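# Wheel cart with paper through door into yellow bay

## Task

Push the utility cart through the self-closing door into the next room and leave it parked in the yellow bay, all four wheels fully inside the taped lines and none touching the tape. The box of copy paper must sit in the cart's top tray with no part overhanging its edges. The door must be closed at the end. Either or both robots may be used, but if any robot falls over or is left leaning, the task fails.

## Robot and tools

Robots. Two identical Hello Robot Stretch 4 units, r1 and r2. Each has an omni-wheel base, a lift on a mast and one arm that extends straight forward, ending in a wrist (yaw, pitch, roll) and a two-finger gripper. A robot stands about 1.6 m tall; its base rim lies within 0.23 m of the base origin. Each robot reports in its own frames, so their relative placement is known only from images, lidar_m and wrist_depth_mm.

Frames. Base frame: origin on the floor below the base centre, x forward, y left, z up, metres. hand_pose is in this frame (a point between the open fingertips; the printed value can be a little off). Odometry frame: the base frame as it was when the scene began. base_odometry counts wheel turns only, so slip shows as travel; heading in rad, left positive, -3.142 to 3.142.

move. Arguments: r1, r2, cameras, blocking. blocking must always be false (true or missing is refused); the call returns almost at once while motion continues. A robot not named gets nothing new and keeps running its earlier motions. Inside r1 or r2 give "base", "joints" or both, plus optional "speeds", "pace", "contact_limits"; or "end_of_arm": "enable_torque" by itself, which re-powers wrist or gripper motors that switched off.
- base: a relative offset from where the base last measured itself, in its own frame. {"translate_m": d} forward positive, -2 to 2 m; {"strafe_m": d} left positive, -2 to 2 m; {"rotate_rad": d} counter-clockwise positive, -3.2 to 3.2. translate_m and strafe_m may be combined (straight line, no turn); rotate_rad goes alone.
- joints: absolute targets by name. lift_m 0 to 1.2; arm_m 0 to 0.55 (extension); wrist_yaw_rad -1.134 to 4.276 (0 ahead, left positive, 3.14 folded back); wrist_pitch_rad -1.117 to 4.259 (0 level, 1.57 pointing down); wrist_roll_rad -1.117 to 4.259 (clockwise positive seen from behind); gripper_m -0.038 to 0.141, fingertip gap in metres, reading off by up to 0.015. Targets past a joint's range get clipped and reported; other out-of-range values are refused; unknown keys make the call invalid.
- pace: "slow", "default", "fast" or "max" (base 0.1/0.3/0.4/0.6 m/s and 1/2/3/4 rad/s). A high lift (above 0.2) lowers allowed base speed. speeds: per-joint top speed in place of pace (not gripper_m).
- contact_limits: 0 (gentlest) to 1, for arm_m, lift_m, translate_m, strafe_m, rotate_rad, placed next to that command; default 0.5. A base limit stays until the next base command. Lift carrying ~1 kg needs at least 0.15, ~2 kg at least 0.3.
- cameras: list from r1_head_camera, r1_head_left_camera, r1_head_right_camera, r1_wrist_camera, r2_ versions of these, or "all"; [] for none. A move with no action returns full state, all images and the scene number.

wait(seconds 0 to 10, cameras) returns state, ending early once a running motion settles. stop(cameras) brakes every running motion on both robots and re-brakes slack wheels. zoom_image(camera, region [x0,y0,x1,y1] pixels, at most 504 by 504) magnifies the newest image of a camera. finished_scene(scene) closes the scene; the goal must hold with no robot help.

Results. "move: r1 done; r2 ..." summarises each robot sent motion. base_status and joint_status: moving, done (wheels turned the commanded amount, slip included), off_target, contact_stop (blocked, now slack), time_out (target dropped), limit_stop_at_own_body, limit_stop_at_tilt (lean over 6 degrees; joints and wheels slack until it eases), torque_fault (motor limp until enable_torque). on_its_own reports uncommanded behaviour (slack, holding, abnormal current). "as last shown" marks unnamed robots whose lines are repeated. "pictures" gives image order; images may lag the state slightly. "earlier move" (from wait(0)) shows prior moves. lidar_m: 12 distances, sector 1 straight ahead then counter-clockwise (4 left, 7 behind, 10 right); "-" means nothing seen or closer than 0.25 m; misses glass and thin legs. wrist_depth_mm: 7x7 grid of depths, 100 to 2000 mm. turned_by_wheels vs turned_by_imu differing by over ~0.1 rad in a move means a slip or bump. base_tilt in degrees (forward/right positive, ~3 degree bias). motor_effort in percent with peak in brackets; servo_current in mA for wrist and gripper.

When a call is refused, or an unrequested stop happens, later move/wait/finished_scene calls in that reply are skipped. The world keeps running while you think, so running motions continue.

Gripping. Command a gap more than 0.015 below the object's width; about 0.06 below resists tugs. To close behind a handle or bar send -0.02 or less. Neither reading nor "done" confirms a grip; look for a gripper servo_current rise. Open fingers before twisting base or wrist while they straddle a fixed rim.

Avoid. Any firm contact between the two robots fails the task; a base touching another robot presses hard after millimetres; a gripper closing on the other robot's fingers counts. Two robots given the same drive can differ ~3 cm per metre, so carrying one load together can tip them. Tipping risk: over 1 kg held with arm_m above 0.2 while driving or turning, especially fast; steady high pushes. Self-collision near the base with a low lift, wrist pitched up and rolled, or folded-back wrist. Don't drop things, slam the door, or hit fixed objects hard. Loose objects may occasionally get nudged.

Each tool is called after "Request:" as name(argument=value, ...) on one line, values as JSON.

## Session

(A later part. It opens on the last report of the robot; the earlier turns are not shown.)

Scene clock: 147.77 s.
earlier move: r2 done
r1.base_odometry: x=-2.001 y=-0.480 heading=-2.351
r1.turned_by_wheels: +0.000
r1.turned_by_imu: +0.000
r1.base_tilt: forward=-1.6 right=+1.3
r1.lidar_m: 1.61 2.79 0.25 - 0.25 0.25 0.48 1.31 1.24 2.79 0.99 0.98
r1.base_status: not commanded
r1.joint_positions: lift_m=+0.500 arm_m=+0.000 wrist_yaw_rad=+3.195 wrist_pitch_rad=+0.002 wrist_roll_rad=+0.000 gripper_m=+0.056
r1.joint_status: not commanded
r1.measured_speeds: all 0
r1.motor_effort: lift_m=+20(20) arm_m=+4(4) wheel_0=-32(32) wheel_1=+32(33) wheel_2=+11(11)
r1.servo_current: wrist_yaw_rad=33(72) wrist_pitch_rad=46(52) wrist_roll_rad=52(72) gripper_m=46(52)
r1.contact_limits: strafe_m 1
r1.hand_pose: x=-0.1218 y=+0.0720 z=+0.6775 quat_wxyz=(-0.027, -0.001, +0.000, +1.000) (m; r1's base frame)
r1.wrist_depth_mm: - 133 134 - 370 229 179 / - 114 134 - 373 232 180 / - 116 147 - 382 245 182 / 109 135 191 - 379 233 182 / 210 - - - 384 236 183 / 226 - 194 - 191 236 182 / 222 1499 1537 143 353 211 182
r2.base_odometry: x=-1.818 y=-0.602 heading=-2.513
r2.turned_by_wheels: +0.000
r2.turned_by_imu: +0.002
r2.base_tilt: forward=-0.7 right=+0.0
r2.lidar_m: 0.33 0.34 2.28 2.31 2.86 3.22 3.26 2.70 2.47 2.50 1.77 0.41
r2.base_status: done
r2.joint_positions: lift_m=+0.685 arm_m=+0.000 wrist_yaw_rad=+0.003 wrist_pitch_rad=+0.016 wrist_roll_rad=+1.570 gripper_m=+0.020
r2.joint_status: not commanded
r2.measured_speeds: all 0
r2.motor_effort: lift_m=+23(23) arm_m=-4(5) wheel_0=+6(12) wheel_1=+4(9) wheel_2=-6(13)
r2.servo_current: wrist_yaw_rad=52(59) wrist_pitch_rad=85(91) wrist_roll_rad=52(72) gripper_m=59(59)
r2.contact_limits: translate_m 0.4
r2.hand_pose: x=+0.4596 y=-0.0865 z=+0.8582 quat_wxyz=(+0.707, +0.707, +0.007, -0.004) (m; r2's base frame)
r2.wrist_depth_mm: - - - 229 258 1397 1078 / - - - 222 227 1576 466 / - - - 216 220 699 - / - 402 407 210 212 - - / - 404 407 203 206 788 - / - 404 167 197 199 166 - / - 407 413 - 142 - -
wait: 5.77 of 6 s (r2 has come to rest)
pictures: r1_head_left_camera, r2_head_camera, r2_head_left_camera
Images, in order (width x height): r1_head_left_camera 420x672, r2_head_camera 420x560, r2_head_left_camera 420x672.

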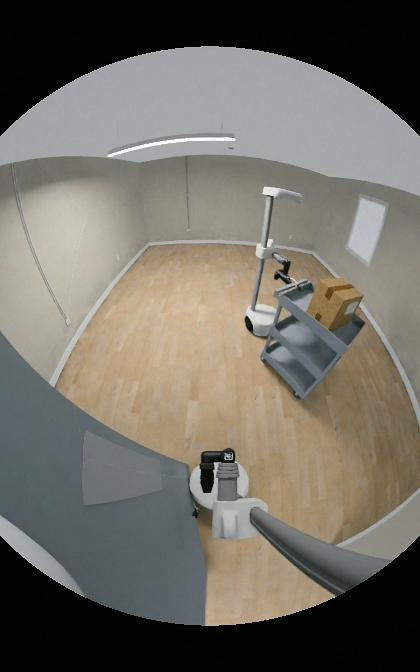

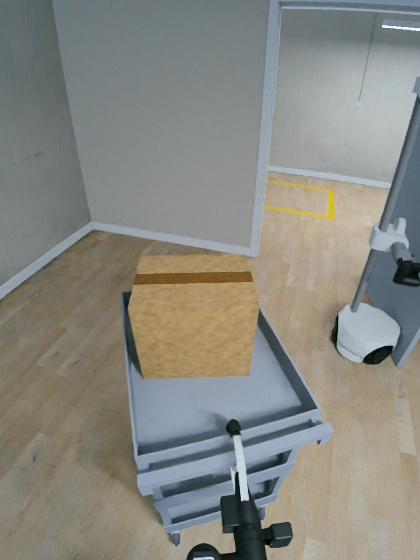

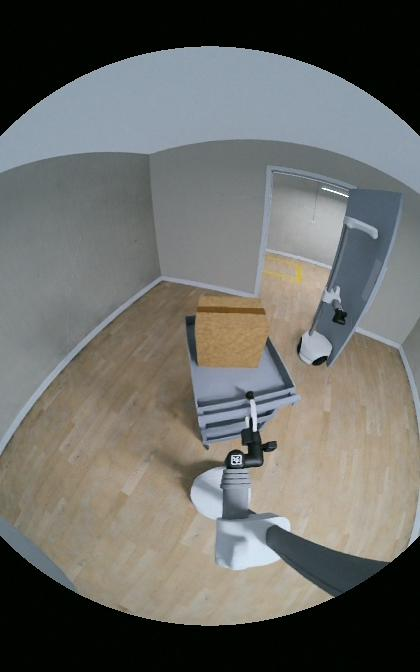

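Request:
move(r2={"base":{"translate_m":0.2,"strafe_m":0.3},"pace":"slow","contact_limits":{"translate_m":0.4}}, blocking=false)

Request:
wait(seconds=5, cameras=["r2_head_camera","r2_head_left_camera"])

Scene clock: 161.73 s.
move: r2 moving
r1: as last shown
r1.lidar_m: 1.59 2.80 0.25 - 0.25 0.25 0.44 1.31 1.25 2.78 0.99 0.98
r1.motor_effort: lift_m=+20(20) arm_m=+4(4) wheel_0=-31(32) wheel_1=+32(32) wheel_2=+11(11)
r1.servo_current: wrist_yaw_rad=46(59) wrist_pitch_rad=39(46) wrist_roll_rad=72(72) gripper_m=46(46)
r1.contact_limits: strafe_m 1
r1.wrist_depth_mm: - 134 133 - 368 229 178 / - 114 133 - 373 232 180 / - 116 147 - 375 246 182 / 109 135 192 - 379 234 182 / 209 - - - 379 235 182 / 225 - 193 - 191 235 182 / 224 1499 1537 143 353 211 183
r2.base_odometry: x=-1.818 y=-0.614 heading=-2.514
r2.turned_by_wheels: -0.001
r2.turned_by_imu: +0.000
r2.base_tilt: forward=-0.7 right=+0.0
r2.lidar_m: 0.31 0.32 2.26 2.29 2.78 3.22 3.26 2.72 2.49 2.49 1.76 0.40
r2.base_status: translate_m moving; strafe_m moving
r2.joint_positions: lift_m=+0.685 arm_m=+0.000 wrist_yaw_rad=+0.001 wrist_pitch_rad=+0.016 wrist_roll_rad=+1.570 gripper_m=+0.020
r2.joint_status: not commanded
r2.measured_speeds: translate_m=+0.027 strafe_m=+0.040 rotate_rad=-0.005 lift_m=+0.000 arm_m=+0.000 wrist_yaw_rad=-0.029 wrist_pitch_rad=+0.000 wrist_roll_rad=+0.000
r2.motor_effort: lift_m=+23(23) arm_m=-4(4) wheel_0=-4(7) wheel_1=+9(10) wheel_2=-10(12)
r2.servo_current: wrist_yaw_rad=46(52) wrist_pitch_rad=78(91) wrist_roll_rad=33(65) gripper_m=46(59)
r2.contact_limits: translate_m 0.4
r2.hand_pose: x=+0.4594 y=-0.0872 z=+0.8582 quat_wxyz=(+0.707, +0.707, +0.006, -0.005) (m; r2's base frame)
r2.wrist_depth_mm: - - - 230 259 1430 1078 / - - - 224 229 1464 462 / - - - 218 223 732 - / - 407 407 209 213 - - / - 404 407 203 207 788 - / - 404 166 197 198 166 - / - 402 410 - 142 - -
pictures: none

Scene clock: 166.13 s.
earlier move: r2 done
r1.base_odometry: x=-2.001 y=-0.480 heading=-2.351
r1.turned_by_wheels: +0.000
r1.turned_by_imu: +0.000
r1.base_tilt: forward=-1.6 right=+1.3
r1.lidar_m: 4.93 2.79 0.25 - 0.25 0.25 0.48 1.32 1.24 2.78 0.95 1.06
r1.base_status: not commanded
r1.joint_positions: lift_m=+0.500 arm_m=+0.000 wrist_yaw_rad=+3.195 wrist_pitch_rad=+0.002 wrist_roll_rad=+0.000 gripper_m=+0.056
r1.joint_status: not commanded
r1.measured_speeds: all 0
r1.motor_effort: lift_m=+20(20) arm_m=+4(4) wheel_0=-31(32) wheel_1=+32(33) wheel_2=+11(11)
r1.servo_current: wrist_yaw_rad=46(72) wrist_pitch_rad=46(52) wrist_roll_rad=33(72) gripper_m=46(46)
r1.contact_limits: strafe_m 1
r1.hand_pose: x=-0.1218 y=+0.0720 z=+0.6775 quat_wxyz=(-0.027, -0.001, +0.000, +1.000) (m; r1's base frame)
r1.wrist_depth_mm: - 133 133 - 370 229 178 / - 114 133 - 375 231 179 / - 116 147 - 379 246 181 / 109 135 191 - 379 235 182 / 210 - - - 382 235 182 / 226 - 193 - 191 236 182 / 223 1537 1537 143 353 211 182
r2.base_odometry: x=-1.804 y=-0.962 heading=-2.514
r2.turned_by_wheels: +0.000
r2.turned_by_imu: -0.001
r2.base_tilt: forward=-0.6 right=+0.1
r2.lidar_m: 0.38 0.45 1.93 1.95 2.40 3.29 3.32 3.08 2.78 2.85 1.64 0.39
r2.base_status: done
r2.joint_positions: lift_m=+0.685 arm_m=+0.000 wrist_yaw_rad=-0.004 wrist_pitch_rad=+0.016 wrist_roll_rad=+1.570 gripper_m=+0.020
r2.joint_status: not commanded
r2.measured_speeds: all 0
r2.motor_effort: lift_m=+23(23) arm_m=-4(5) wheel_0=-7(12) wheel_1=+4(10) wheel_2=-8(14)
r2.servo_current: wrist_yaw_rad=52(65) wrist_pitch_rad=78(91) wrist_roll_rad=46(65) gripper_m=52(59)
r2.contact_limits: translate_m 0.4
r2.hand_pose: x=+0.4589 y=-0.0887 z=+0.8582 quat_wxyz=(+0.707, +0.707, +0.004, -0.007) (m; r2's base frame)
r2.wrist_depth_mm: - - - 117 175 640 - / - 377 368 121 179 - - / - 377 375 125 186 - - / - 404 397 188 191 - - / - 439 430 134 198 - - / - 469 183 139 202 165 - / - - - - - 1537 439
wait: 4.40 of 5 s (r2 has come to rest)
pictures: r2_head_camera, r2_head_left_camera
Images, in order (width x height): r2_head_camera 420x560, r2_head_left_camera 420x672.

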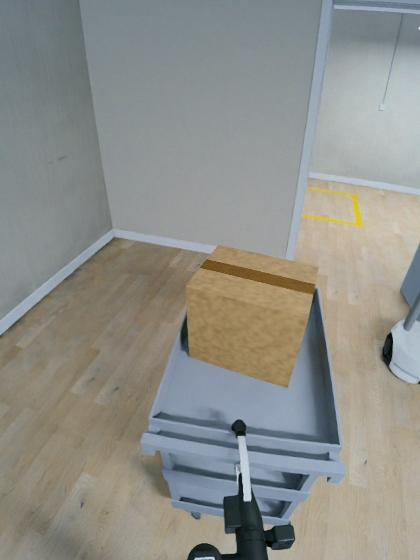

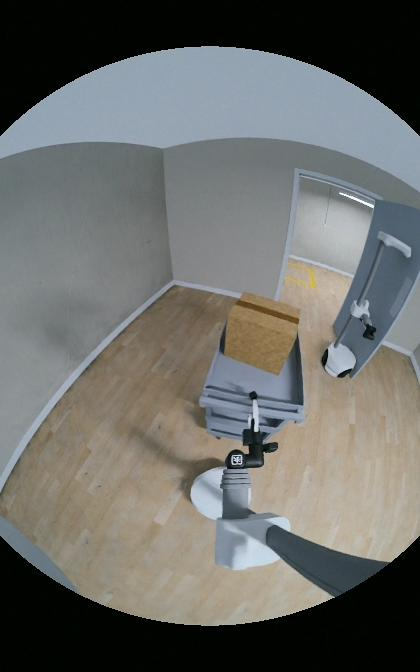

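Request:
move(r2={"base":{"strafe_m":0.3,"translate_m":-0.1},"pace":"slow","contact_limits":{"translate_m":0.4}}, blocking=false)

Request:
wait(seconds=4.5)

Request:
move(r2={"base":{"rotate_rad":-0.6},"pace":"slow","contact_limits":{"rotate_rad":0.6}}, blocking=false)

Request:
wait(seconds=3, cameras=["r2_head_camera","r2_head_left_camera"])

Scene clock: 173.80 s.
move: r2 moving
r1: as last shown
r1.lidar_m: 4.90 2.84 0.25 - 0.25 0.25 0.50 1.32 1.24 2.79 0.97 1.04
r1.motor_effort: lift_m=+20(20) arm_m=+4(4) wheel_0=-31(32) wheel_1=+32(32) wheel_2=+11(11)
r1.servo_current: wrist_yaw_rad=59(78) wrist_pitch_rad=46(46) wrist_roll_rad=52(59) gripper_m=39(46)
r1.contact_limits: strafe_m 1
r1.wrist_depth_mm: - 133 133 - 370 230 178 / - 114 134 - 377 232 180 / - 116 147 - 375 246 181 / 109 134 192 - 379 234 182 / 210 - - - 384 235 182 / 226 - 194 - 190 235 182 / 223 1537 1537 143 355 211 182
r2.base_odometry: x=-1.794 y=-0.969 heading=-2.514
r2.turned_by_wheels: +0.000
r2.turned_by_imu: +0.000
r2.base_tilt: forward=-0.6 right=+0.1
r2.lidar_m: 0.38 0.46 1.91 1.94 2.37 3.24 3.32 3.09 2.84 2.83 1.66 0.38
r2.base_status: translate_m moving; strafe_m moving
r2.joint_positions: lift_m=+0.685 arm_m=+0.000 wrist_yaw_rad=-0.004 wrist_pitch_rad=+0.016 wrist_roll_rad=+1.570 gripper_m=+0.020
r2.joint_status: not commanded
r2.measured_speeds: translate_m=-0.016 strafe_m=+0.048 rotate_rad=+0.003 lift_m=+0.000 arm_m=+0.000 wrist_yaw_rad=+0.000 wrist_pitch_rad=+0.000 wrist_roll_rad=+0.000
r2.motor_effort: lift_m=+23(23) arm_m=-4(5) wheel_0=-15(15) wheel_1=+5(7) wheel_2=+5(7)
r2.servo_current: wrist_yaw_rad=52(59) wrist_pitch_rad=85(91) wrist_roll_rad=52(59) gripper_m=52(59)
r2.contact_limits: translate_m 0.4
r2.hand_pose: x=+0.4589 y=-0.0887 z=+0.8582 quat_wxyz=(+0.707, +0.707, +0.004, -0.007) (m; r2's base frame)
r2.wrist_depth_mm: - - - 116 174 - - / - 366 368 120 179 - - / - 379 375 125 186 - - / - 410 399 130 192 - - / - 445 439 135 200 - - / - 480 182 140 204 164 - / - - - - - 1537 449
pictures: none

Scene clock: 177.73 s.
earlier move: r2 done
r1.base_odometry: x=-2.001 y=-0.480 heading=-2.351
r1.turned_by_wheels: +0.000
r1.turned_by_imu: +0.000
r1.base_tilt: forward=-1.5 right=+1.3
r1.lidar_m: 4.94 2.81 0.25 - 0.25 0.25 0.48 1.32 1.26 2.78 1.19 1.17
r1.base_status: not commanded
r1.joint_positions: lift_m=+0.500 arm_m=+0.000 wrist_yaw_rad=+3.195 wrist_pitch_rad=+0.002 wrist_roll_rad=+0.000 gripper_m=+0.056
r1.joint_status: not commanded
r1.measured_speeds: all 0
r1.motor_effort: lift_m=+20(20) arm_m=+4(4) wheel_0=-31(32) wheel_1=+32(33) wheel_2=+11(11)
r1.servo_current: wrist_yaw_rad=33(78) wrist_pitch_rad=39(52) wrist_roll_rad=52(65) gripper_m=39(46)
r1.contact_limits: strafe_m 1
r1.hand_pose: x=-0.1218 y=+0.0720 z=+0.6775 quat_wxyz=(-0.027, -0.001, +0.000, +1.000) (m; r1's base frame)
r1.wrist_depth_mm: - 134 134 - 366 229 179 / - 114 134 - 373 231 180 / - 116 147 - 377 246 181 / 109 135 192 - 379 233 182 / 210 - - - 384 236 183 / 226 - 194 - 191 235 182 / 223 1499 1499 143 353 210 182
r2.base_odometry: x=-1.547 y=-1.146 heading=-2.514
r2.turned_by_wheels: +0.000
r2.turned_by_imu: -0.001
r2.base_tilt: forward=-0.7 right=+0.1
r2.lidar_m: 0.40 1.85 1.69 1.71 2.06 3.09 3.14 3.39 3.06 3.12 0.39 0.33
r2.base_status: done
r2.joint_positions: lift_m=+0.685 arm_m=+0.000 wrist_yaw_rad=-0.004 wrist_pitch_rad=+0.016 wrist_roll_rad=+1.570 gripper_m=+0.020
r2.joint_status: not commanded
r2.measured_speeds: all 0
r2.motor_effort: lift_m=+23(23) arm_m=-4(5) wheel_0=-8(16) wheel_1=+3(7) wheel_2=+5(10)
r2.servo_current: wrist_yaw_rad=59(65) wrist_pitch_rad=78(91) wrist_roll_rad=39(59) gripper_m=46(59)
r2.contact_limits: translate_m 0.4
r2.hand_pose: x=+0.4589 y=-0.0887 z=+0.8582 quat_wxyz=(+0.707, +0.707, +0.004, -0.007) (m; r2's base frame)
r2.wrist_depth_mm: 315 315 317 - 140 - - / - 349 353 - 151 - - / - 392 397 - 164 - - / - 459 439 106 179 - - / - - 512 120 196 549 - / - - 181 131 211 166 480 / - - - - 132 1576 -
wait: 3.93 of 4.5 s (r2 has come to rest)
pictures: none

Scene clock: 178.23 s.
move: r2 moving
r1: as last shown
r1.base_tilt: forward=-1.6 right=+1.3
r1.lidar_m: 4.92 2.80 0.25 - 0.25 0.25 0.48 1.32 1.24 2.79 1.16 1.17
r1.motor_effort: lift_m=+20(20) arm_m=+4(4) wheel_0=-32(32) wheel_1=+32(33) wheel_2=+11(11)
r1.servo_current: wrist_yaw_rad=65(65) wrist_pitch_rad=46(46) wrist_roll_rad=26(59) gripper_m=39(46)
r1.contact_limits: strafe_m 1
r1.wrist_depth_mm: - 133 133 - 368 229 179 / - 114 134 - 377 231 180 / - 116 147 - 377 245 181 / 109 134 191 - 379 234 182 / 210 - - - 382 235 182 / 226 - 195 - 191 234 183 / 223 1537 1537 143 355 211 183
r2.base_odometry: x=-1.547 y=-1.146 heading=-2.638
r2.turned_by_wheels: -0.124
r2.turned_by_imu: -0.120
r2.base_tilt: forward=-0.6 right=+0.0
r2.lidar_m: 0.41 0.47 1.70 1.66 1.91 3.10 3.08 3.55 3.04 3.04 1.95 0.36
r2.base_status: rotate_rad moving
r2.joint_positions: lift_m=+0.685 arm_m=+0.000 wrist_yaw_rad=+0.008 wrist_pitch_rad=+0.016 wrist_roll_rad=+1.571 gripper_m=+0.020
r2.joint_status: not commanded
r2.measured_speeds: translate_m=-0.002 strafe_m=+0.002 rotate_rad=-0.489 lift_m=+0.000 arm_m=+0.000 wrist_yaw_rad=+0.025 wrist_pitch_rad=+0.000 wrist_roll_rad=+0.005
r2.motor_effort: lift_m=+23(23) arm_m=-4(4) wheel_0=+9(13) wheel_1=+7(8) wheel_2=+15(15)
r2.servo_current: wrist_yaw_rad=59(65) wrist_pitch_rad=85(85) wrist_roll_rad=46(52) gripper_m=46(59)
r2.contact_limits: rotate_rad 0.6
r2.hand_pose: x=+0.4600 y=-0.0852 z=+0.8582 quat_wxyz=(+0.707, +0.707, +0.008, -0.003) (m; r2's base frame)
r2.wrist_depth_mm: - 359 357 - 146 - - / 353 343 347 - 157 - - / - 379 375 - 168 - - / - 427 418 112 180 - - / - 504 469 122 196 1708 - / - - 180 134 206 168 - / - - - - 131 1464 -
pictures: none

Scene clock: 179.57 s.
earlier move: r2 done
r1.base_odometry: x=-2.001 y=-0.480 heading=-2.351
r1.turned_by_wheels: +0.000
r1.turned_by_imu: +0.000
r1.base_tilt: forward=-1.6 right=+1.3
r1.lidar_m: 4.94 2.79 0.25 - 0.25 0.25 0.50 1.32 1.26 2.79 1.15 1.16
r1.base_status: not commanded
r1.joint_positions: lift_m=+0.500 arm_m=+0.000 wrist_yaw_rad=+3.195 wrist_pitch_rad=+0.002 wrist_roll_rad=+0.000 gripper_m=+0.056
r1.joint_status: not commanded
r1.measured_speeds: all 0
r1.motor_effort: lift_m=+20(20) arm_m=+4(4) wheel_0=-32(32) wheel_1=+33(33) wheel_2=+11(11)
r1.servo_current: wrist_yaw_rad=46(65) wrist_pitch_rad=46(46) wrist_roll_rad=39(65) gripper_m=46(46)
r1.contact_limits: strafe_m 1
r1.hand_pose: x=-0.1218 y=+0.0720 z=+0.6775 quat_wxyz=(-0.027, -0.001, +0.000, +1.000) (m; r1's base frame)
r1.wrist_depth_mm: - 134 134 - 368 229 179 / - 114 134 - 375 231 180 / - 116 147 - 375 245 181 / 109 134 191 - 379 234 182 / 209 - - - 382 236 182 / 227 - 193 - 191 235 182 / 223 1537 1537 143 353 211 182
r2.base_odometry: x=-1.547 y=-1.146 heading=-3.112
r2.turned_by_wheels: -0.474
r2.turned_by_imu: -0.460
r2.base_tilt: forward=-0.7 right=+0.1
r2.lidar_m: 0.30 0.30 1.91 1.67 1.70 1.98 3.08 3.09 3.46 3.03 3.08 0.44
r2.base_status: done
r2.joint_positions: lift_m=+0.685 arm_m=+0.000 wrist_yaw_rad=+0.005 wrist_pitch_rad=+0.016 wrist_roll_rad=+1.571 gripper_m=+0.020
r2.joint_status: not commanded
r2.measured_speeds: all 0
r2.motor_effort: lift_m=+23(23) arm_m=-4(5) wheel_0=+6(17) wheel_1=+5(10) wheel_2=+12(17)
r2.servo_current: wrist_yaw_rad=46(78) wrist_pitch_rad=85(91) wrist_roll_rad=46(52) gripper_m=46(59)
r2.contact_limits: rotate_rad 0.6
r2.hand_pose: x=+0.4598 y=-0.0858 z=+0.8582 quat_wxyz=(+0.707, +0.707, +0.008, -0.004) (m; r2's base frame)
r2.wrist_depth_mm: - - 1661 263 293 300 300 / - - - 255 312 1499 1118 / - - - 239 249 1576 473 / - - - 224 229 699 - / - 413 415 211 216 820 - / - 404 184 148 200 165 - / - 392 397 - 146 - -
wait: 1.33 of 3 s (r2 has come to rest)
pictures: r2_head_camera, r2_head_left_camera
Images, in order (width x height): r2_head_camera 420x560, r2_head_left_camera 420x672.

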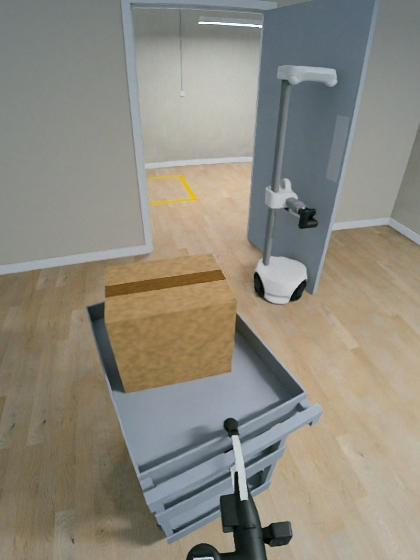

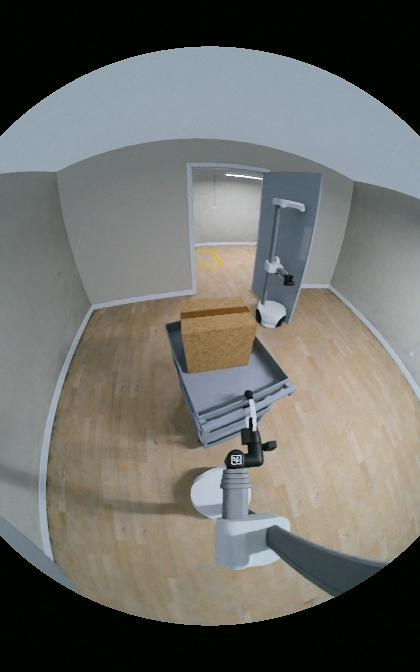

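Request:
move(r2={"base":{"strafe_m":0.22,"translate_m":-0.03},"pace":"slow","contact_limits":{"translate_m":0.4}}, blocking=false)

Request:
wait(seconds=4, cameras=["r2_head_camera","r2_head_left_camera","r2_wrist_camera"])

Scene clock: 188.30 s.
move: r2 moving
r1: as last shown
r1.lidar_m: 4.93 2.79 0.25 - 0.25 0.25 0.45 1.33 1.26 2.78 1.15 1.16
r1.motor_effort: lift_m=+20(20) arm_m=+4(4) wheel_0=-31(32) wheel_1=+32(32) wheel_2=+11(11)
r1.servo_current: wrist_yaw_rad=65(65) wrist_pitch_rad=46(52) wrist_roll_rad=52(59) gripper_m=39(52)
r1.contact_limits: strafe_m 1
r1.wrist_depth_mm: - 134 133 - 368 229 178 / - 114 134 - 373 231 180 / - 116 147 - 379 244 181 / 109 134 192 - 382 235 182 / 209 - - - 382 235 182 / 226 - 194 - 191 236 182 / 222 1576 1499 143 355 211 182
r2.base_odometry: x=-1.545 y=-1.159 heading=-3.112
r2.turned_by_wheels: +0.000
r2.turned_by_imu: +0.001
r2.base_tilt: forward=-0.7 right=+0.1
r2.lidar_m: 0.31 0.29 1.91 1.66 1.66 1.99 3.09 3.08 3.47 3.07 3.07 0.42
r2.base_status: translate_m moving; strafe_m moving
r2.joint_positions: lift_m=+0.685 arm_m=+0.000 wrist_yaw_rad=+0.003 wrist_pitch_rad=+0.016 wrist_roll_rad=+1.571 gripper_m=+0.020
r2.joint_status: not commanded
r2.measured_speeds: translate_m=-0.008 strafe_m=+0.052 rotate_rad=+0.000 lift_m=+0.000 arm_m=+0.000 wrist_yaw_rad=-0.008 wrist_pitch_rad=+0.000 wrist_roll_rad=-0.001
r2.motor_effort: lift_m=+23(23) arm_m=-4(4) wheel_0=-9(10) wheel_1=+6(9) wheel_2=+9(11)
r2.servo_current: wrist_yaw_rad=39(59) wrist_pitch_rad=85(91) wrist_roll_rad=46(52) gripper_m=46(59)
r2.contact_limits: translate_m 0.4
r2.hand_pose: x=+0.4596 y=-0.0865 z=+0.8582 quat_wxyz=(+0.707, +0.707, +0.007, -0.005) (m; r2's base frame)
r2.wrist_depth_mm: - - 1756 265 294 303 304 / - - - 257 314 1430 1098 / - - - 238 251 1618 469 / - - - 224 233 715 - / - 415 415 210 216 809 - / - 402 182 148 200 164 - / - 392 394 - 190 - -
pictures: none

Scene clock: 191.23 s.
earlier move: r2 done
r1.base_odometry: x=-2.001 y=-0.480 heading=-2.351
r1.turned_by_wheels: +0.000
r1.turned_by_imu: +0.000
r1.base_tilt: forward=-1.6 right=+1.3
r1.lidar_m: 4.92 2.81 0.25 - 0.25 0.25 0.48 1.30 1.24 2.80 1.21 1.18
r1.base_status: not commanded
r1.joint_positions: lift_m=+0.500 arm_m=+0.000 wrist_yaw_rad=+3.195 wrist_pitch_rad=+0.002 wrist_roll_rad=+0.000 gripper_m=+0.056
r1.joint_status: not commanded
r1.measured_speeds: all 0
r1.motor_effort: lift_m=+20(20) arm_m=+4(4) wheel_0=-31(32) wheel_1=+32(33) wheel_2=+11(11)
r1.servo_current: wrist_yaw_rad=46(72) wrist_pitch_rad=46(52) wrist_roll_rad=26(72) gripper_m=46(52)
r1.contact_limits: strafe_m 1
r1.hand_pose: x=-0.1218 y=+0.0720 z=+0.6775 quat_wxyz=(-0.027, -0.001, +0.000, +1.000) (m; r1's base frame)
r1.wrist_depth_mm: - 133 133 - 368 230 178 / - 114 134 - 375 231 180 / - 116 147 - 379 246 181 / 109 135 192 - 379 233 181 / 209 - - - 382 234 182 / 225 - 193 - 191 236 183 / 223 1537 1499 143 353 211 183
r2.base_odometry: x=-1.511 y=-1.364 heading=-3.112
r2.turned_by_wheels: +0.000
r2.turned_by_imu: -0.001
r2.base_tilt: forward=-0.7 right=+0.1
r2.lidar_m: 0.34 0.36 1.68 1.43 1.45 1.71 3.08 3.11 3.71 3.26 3.29 0.39
r2.base_status: done
r2.joint_positions: lift_m=+0.685 arm_m=+0.000 wrist_yaw_rad=-0.008 wrist_pitch_rad=+0.016 wrist_roll_rad=+1.569 gripper_m=+0.020
r2.joint_status: not commanded
r2.measured_speeds: all 0
r2.motor_effort: lift_m=+23(23) arm_m=-4(5) wheel_0=-7(16) wheel_1=+4(9) wheel_2=+2(11)
r2.servo_current: wrist_yaw_rad=52(72) wrist_pitch_rad=85(91) wrist_roll_rad=52(59) gripper_m=46(59)
r2.contact_limits: translate_m 0.4
r2.hand_pose: x=+0.4586 y=-0.0897 z=+0.8582 quat_wxyz=(+0.708, +0.706, +0.003, -0.008) (m; r2's base frame)
r2.wrist_depth_mm: - - - 216 220 1537 1078 / - - - 214 216 1576 - / - - - 150 212 798 - / - 404 410 207 209 820 - / - 413 418 204 206 798 - / - 418 181 201 204 162 - / - 427 430 - 131 - -
wait: 2.93 of 4 s (r2 has come to rest)
pictures: r2_head_camera, r2_head_left_camera, r2_wrist_camera
Images, in order (width x height): r2_head_camera 420x560, r2_head_left_camera 420x672, r2_wrist_camera 616x392.

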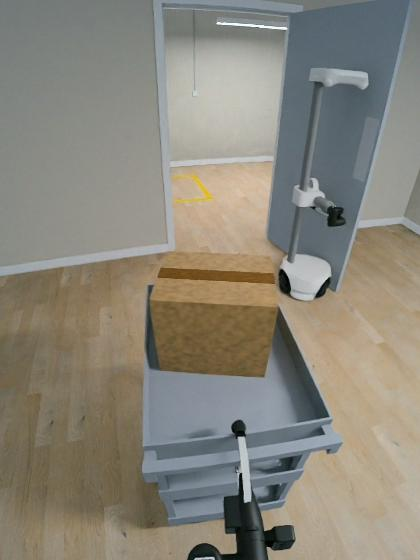

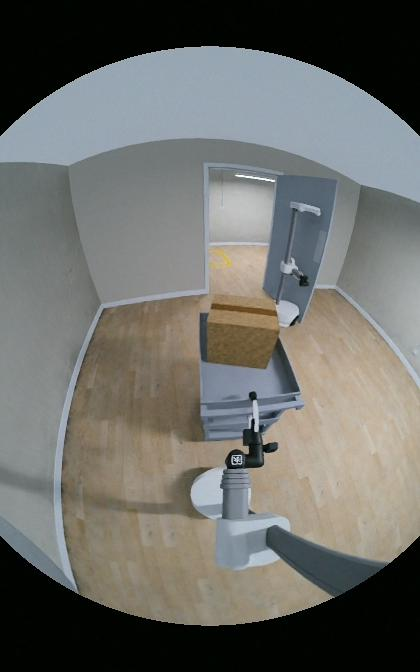

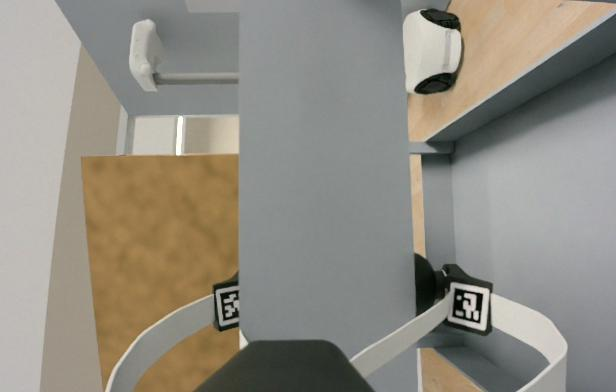

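Request:
move(r2={"base":{"translate_m":0.6,"strafe_m":0.02},"pace":"slow","contact_limits":{"translate_m":0.35}}, blocking=false)

Request:
wait(seconds=7.5, cameras=["r2_head_camera","r2_head_left_camera"])

Scene clock: 196.13 s.
move: r2 moving
r1: as last shown
r1.lidar_m: 4.93 2.83 0.25 - 0.25 0.25 0.46 1.31 1.27 2.80 1.20 1.15
r1.motor_effort: lift_m=+20(20) arm_m=+4(4) wheel_0=-31(32) wheel_1=+32(32) wheel_2=+11(11)
r1.servo_current: wrist_yaw_rad=33(59) wrist_pitch_rad=39(46) wrist_roll_rad=52(72) gripper_m=39(46)
r1.contact_limits: strafe_m 1
r1.wrist_depth_mm: - 133 133 - 368 229 178 / - 114 134 - 375 231 180 / - 116 147 - 377 245 181 / 109 135 191 - 377 235 182 / 209 - - - 384 235 182 / 226 - 193 - 190 235 183 / 222 1576 1537 143 353 211 182
r2.base_odometry: x=-1.523 y=-1.365 heading=-3.112
r2.turned_by_wheels: +0.000
r2.turned_by_imu: +0.000
r2.base_tilt: forward=-0.7 right=+0.1
r2.lidar_m: 0.34 0.36 1.66 1.46 1.47 1.71 3.11 3.13 3.71 3.29 3.30 0.41
r2.base_status: translate_m moving; strafe_m moving
r2.joint_positions: lift_m=+0.685 arm_m=+0.000 wrist_yaw_rad=-0.008 wrist_pitch_rad=+0.016 wrist_roll_rad=+1.569 gripper_m=+0.020
r2.joint_status: not commanded
r2.measured_speeds: translate_m=+0.049 strafe_m=+0.001 rotate_rad=+0.002 lift_m=+0.000 arm_m=+0.000 wrist_yaw_rad=+0.000 wrist_pitch_rad=+0.000 wrist_roll_rad=+0.000
r2.motor_effort: lift_m=+23(23) arm_m=-3(4) wheel_0=+5(8) wheel_1=+6(7) wheel_2=-15(16)
r2.servo_current: wrist_yaw_rad=52(65) wrist_pitch_rad=85(85) wrist_roll_rad=46(52) gripper_m=46(52)
r2.contact_limits: translate_m 0.35
r2.hand_pose: x=+0.4586 y=-0.0897 z=+0.8582 quat_wxyz=(+0.708, +0.706, +0.003, -0.008) (m; r2's base frame)
r2.wrist_depth_mm: - 1863 - 213 216 1537 1138 / - - - 211 214 1537 - / - - - 148 211 798 - / - 402 410 206 208 831 - / - 407 413 203 206 798 - / - 415 182 200 202 163 - / - 424 433 - 130 - -
pictures: none

Scene clock: 202.93 s.
earlier move: r2 done
r1.base_odometry: x=-2.001 y=-0.480 heading=-2.351
r1.turned_by_wheels: +0.000
r1.turned_by_imu: +0.000
r1.base_tilt: forward=-1.6 right=+1.3
r1.lidar_m: 4.93 2.81 0.25 - 0.25 0.25 0.51 1.32 1.24 0.93 0.86 1.10
r1.base_status: not commanded
r1.joint_positions: lift_m=+0.500 arm_m=+0.000 wrist_yaw_rad=+3.195 wrist_pitch_rad=+0.002 wrist_roll_rad=+0.000 gripper_m=+0.056
r1.joint_status: not commanded
r1.measured_speeds: all 0
r1.motor_effort: lift_m=+20(20) arm_m=+4(4) wheel_0=-32(32) wheel_1=+32(33) wheel_2=+11(11)
r1.servo_current: wrist_yaw_rad=52(72) wrist_pitch_rad=46(52) wrist_roll_rad=52(72) gripper_m=33(46)
r1.contact_limits: strafe_m 1
r1.hand_pose: x=-0.1218 y=+0.0720 z=+0.6775 quat_wxyz=(-0.027, -0.001, +0.000, +1.000) (m; r1's base frame)
r1.wrist_depth_mm: - 133 133 - 368 229 178 / - 114 134 - 373 231 180 / - 116 147 - 377 245 181 / 109 135 192 - 382 235 182 / 210 - - - 384 235 182 / 226 - 193 - 191 235 182 / 223 1537 1537 143 351 211 182
r2.base_odometry: x=-2.110 y=-1.402 heading=-3.112
r2.turned_by_wheels: +0.000
r2.turned_by_imu: +0.002
r2.base_tilt: forward=-0.7 right=+0.1
r2.lidar_m: 0.32 0.33 1.77 1.58 1.56 1.89 3.57 3.71 3.62 3.17 3.19 0.42
r2.base_status: done
r2.joint_positions: lift_m=+0.685 arm_m=+0.000 wrist_yaw_rad=+0.001 wrist_pitch_rad=+0.016 wrist_roll_rad=+1.569 gripper_m=+0.020
r2.joint_status: not commanded
r2.measured_speeds: all 0
r2.motor_effort: lift_m=+23(23) arm_m=+4(4) wheel_0=+6(12) wheel_1=+4(9) wheel_2=-6(16)
r2.servo_current: wrist_yaw_rad=39(65) wrist_pitch_rad=85(91) wrist_roll_rad=72(72) gripper_m=52(59)
r2.contact_limits: translate_m 0.35
r2.hand_pose: x=+0.4593 y=-0.0872 z=+0.8582 quat_wxyz=(+0.708, +0.706, +0.006, -0.005) (m; r2's base frame)
r2.wrist_depth_mm: - - 178 245 262 282 1042 / - - - 233 239 1464 466 / - - - 223 229 1618 - / 1863 413 415 214 219 798 - / 1808 410 415 205 211 798 - / - 407 183 198 200 164 - / - 402 407 - 145 750 -
wait: 6.80 of 7.5 s (r2 has come to rest)
pictures: r2_head_camera, r2_head_left_camera
Images, in order (width x height): r2_head_camera 420x560, r2_head_left_camera 420x672.

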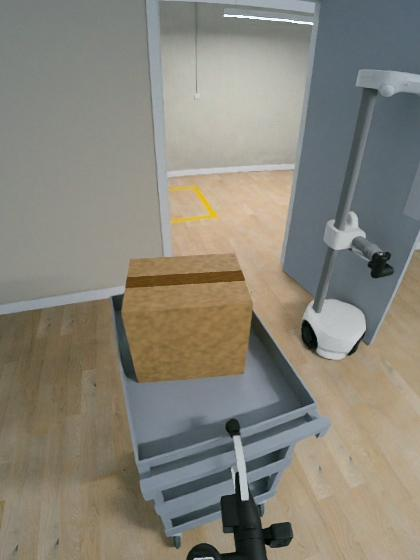

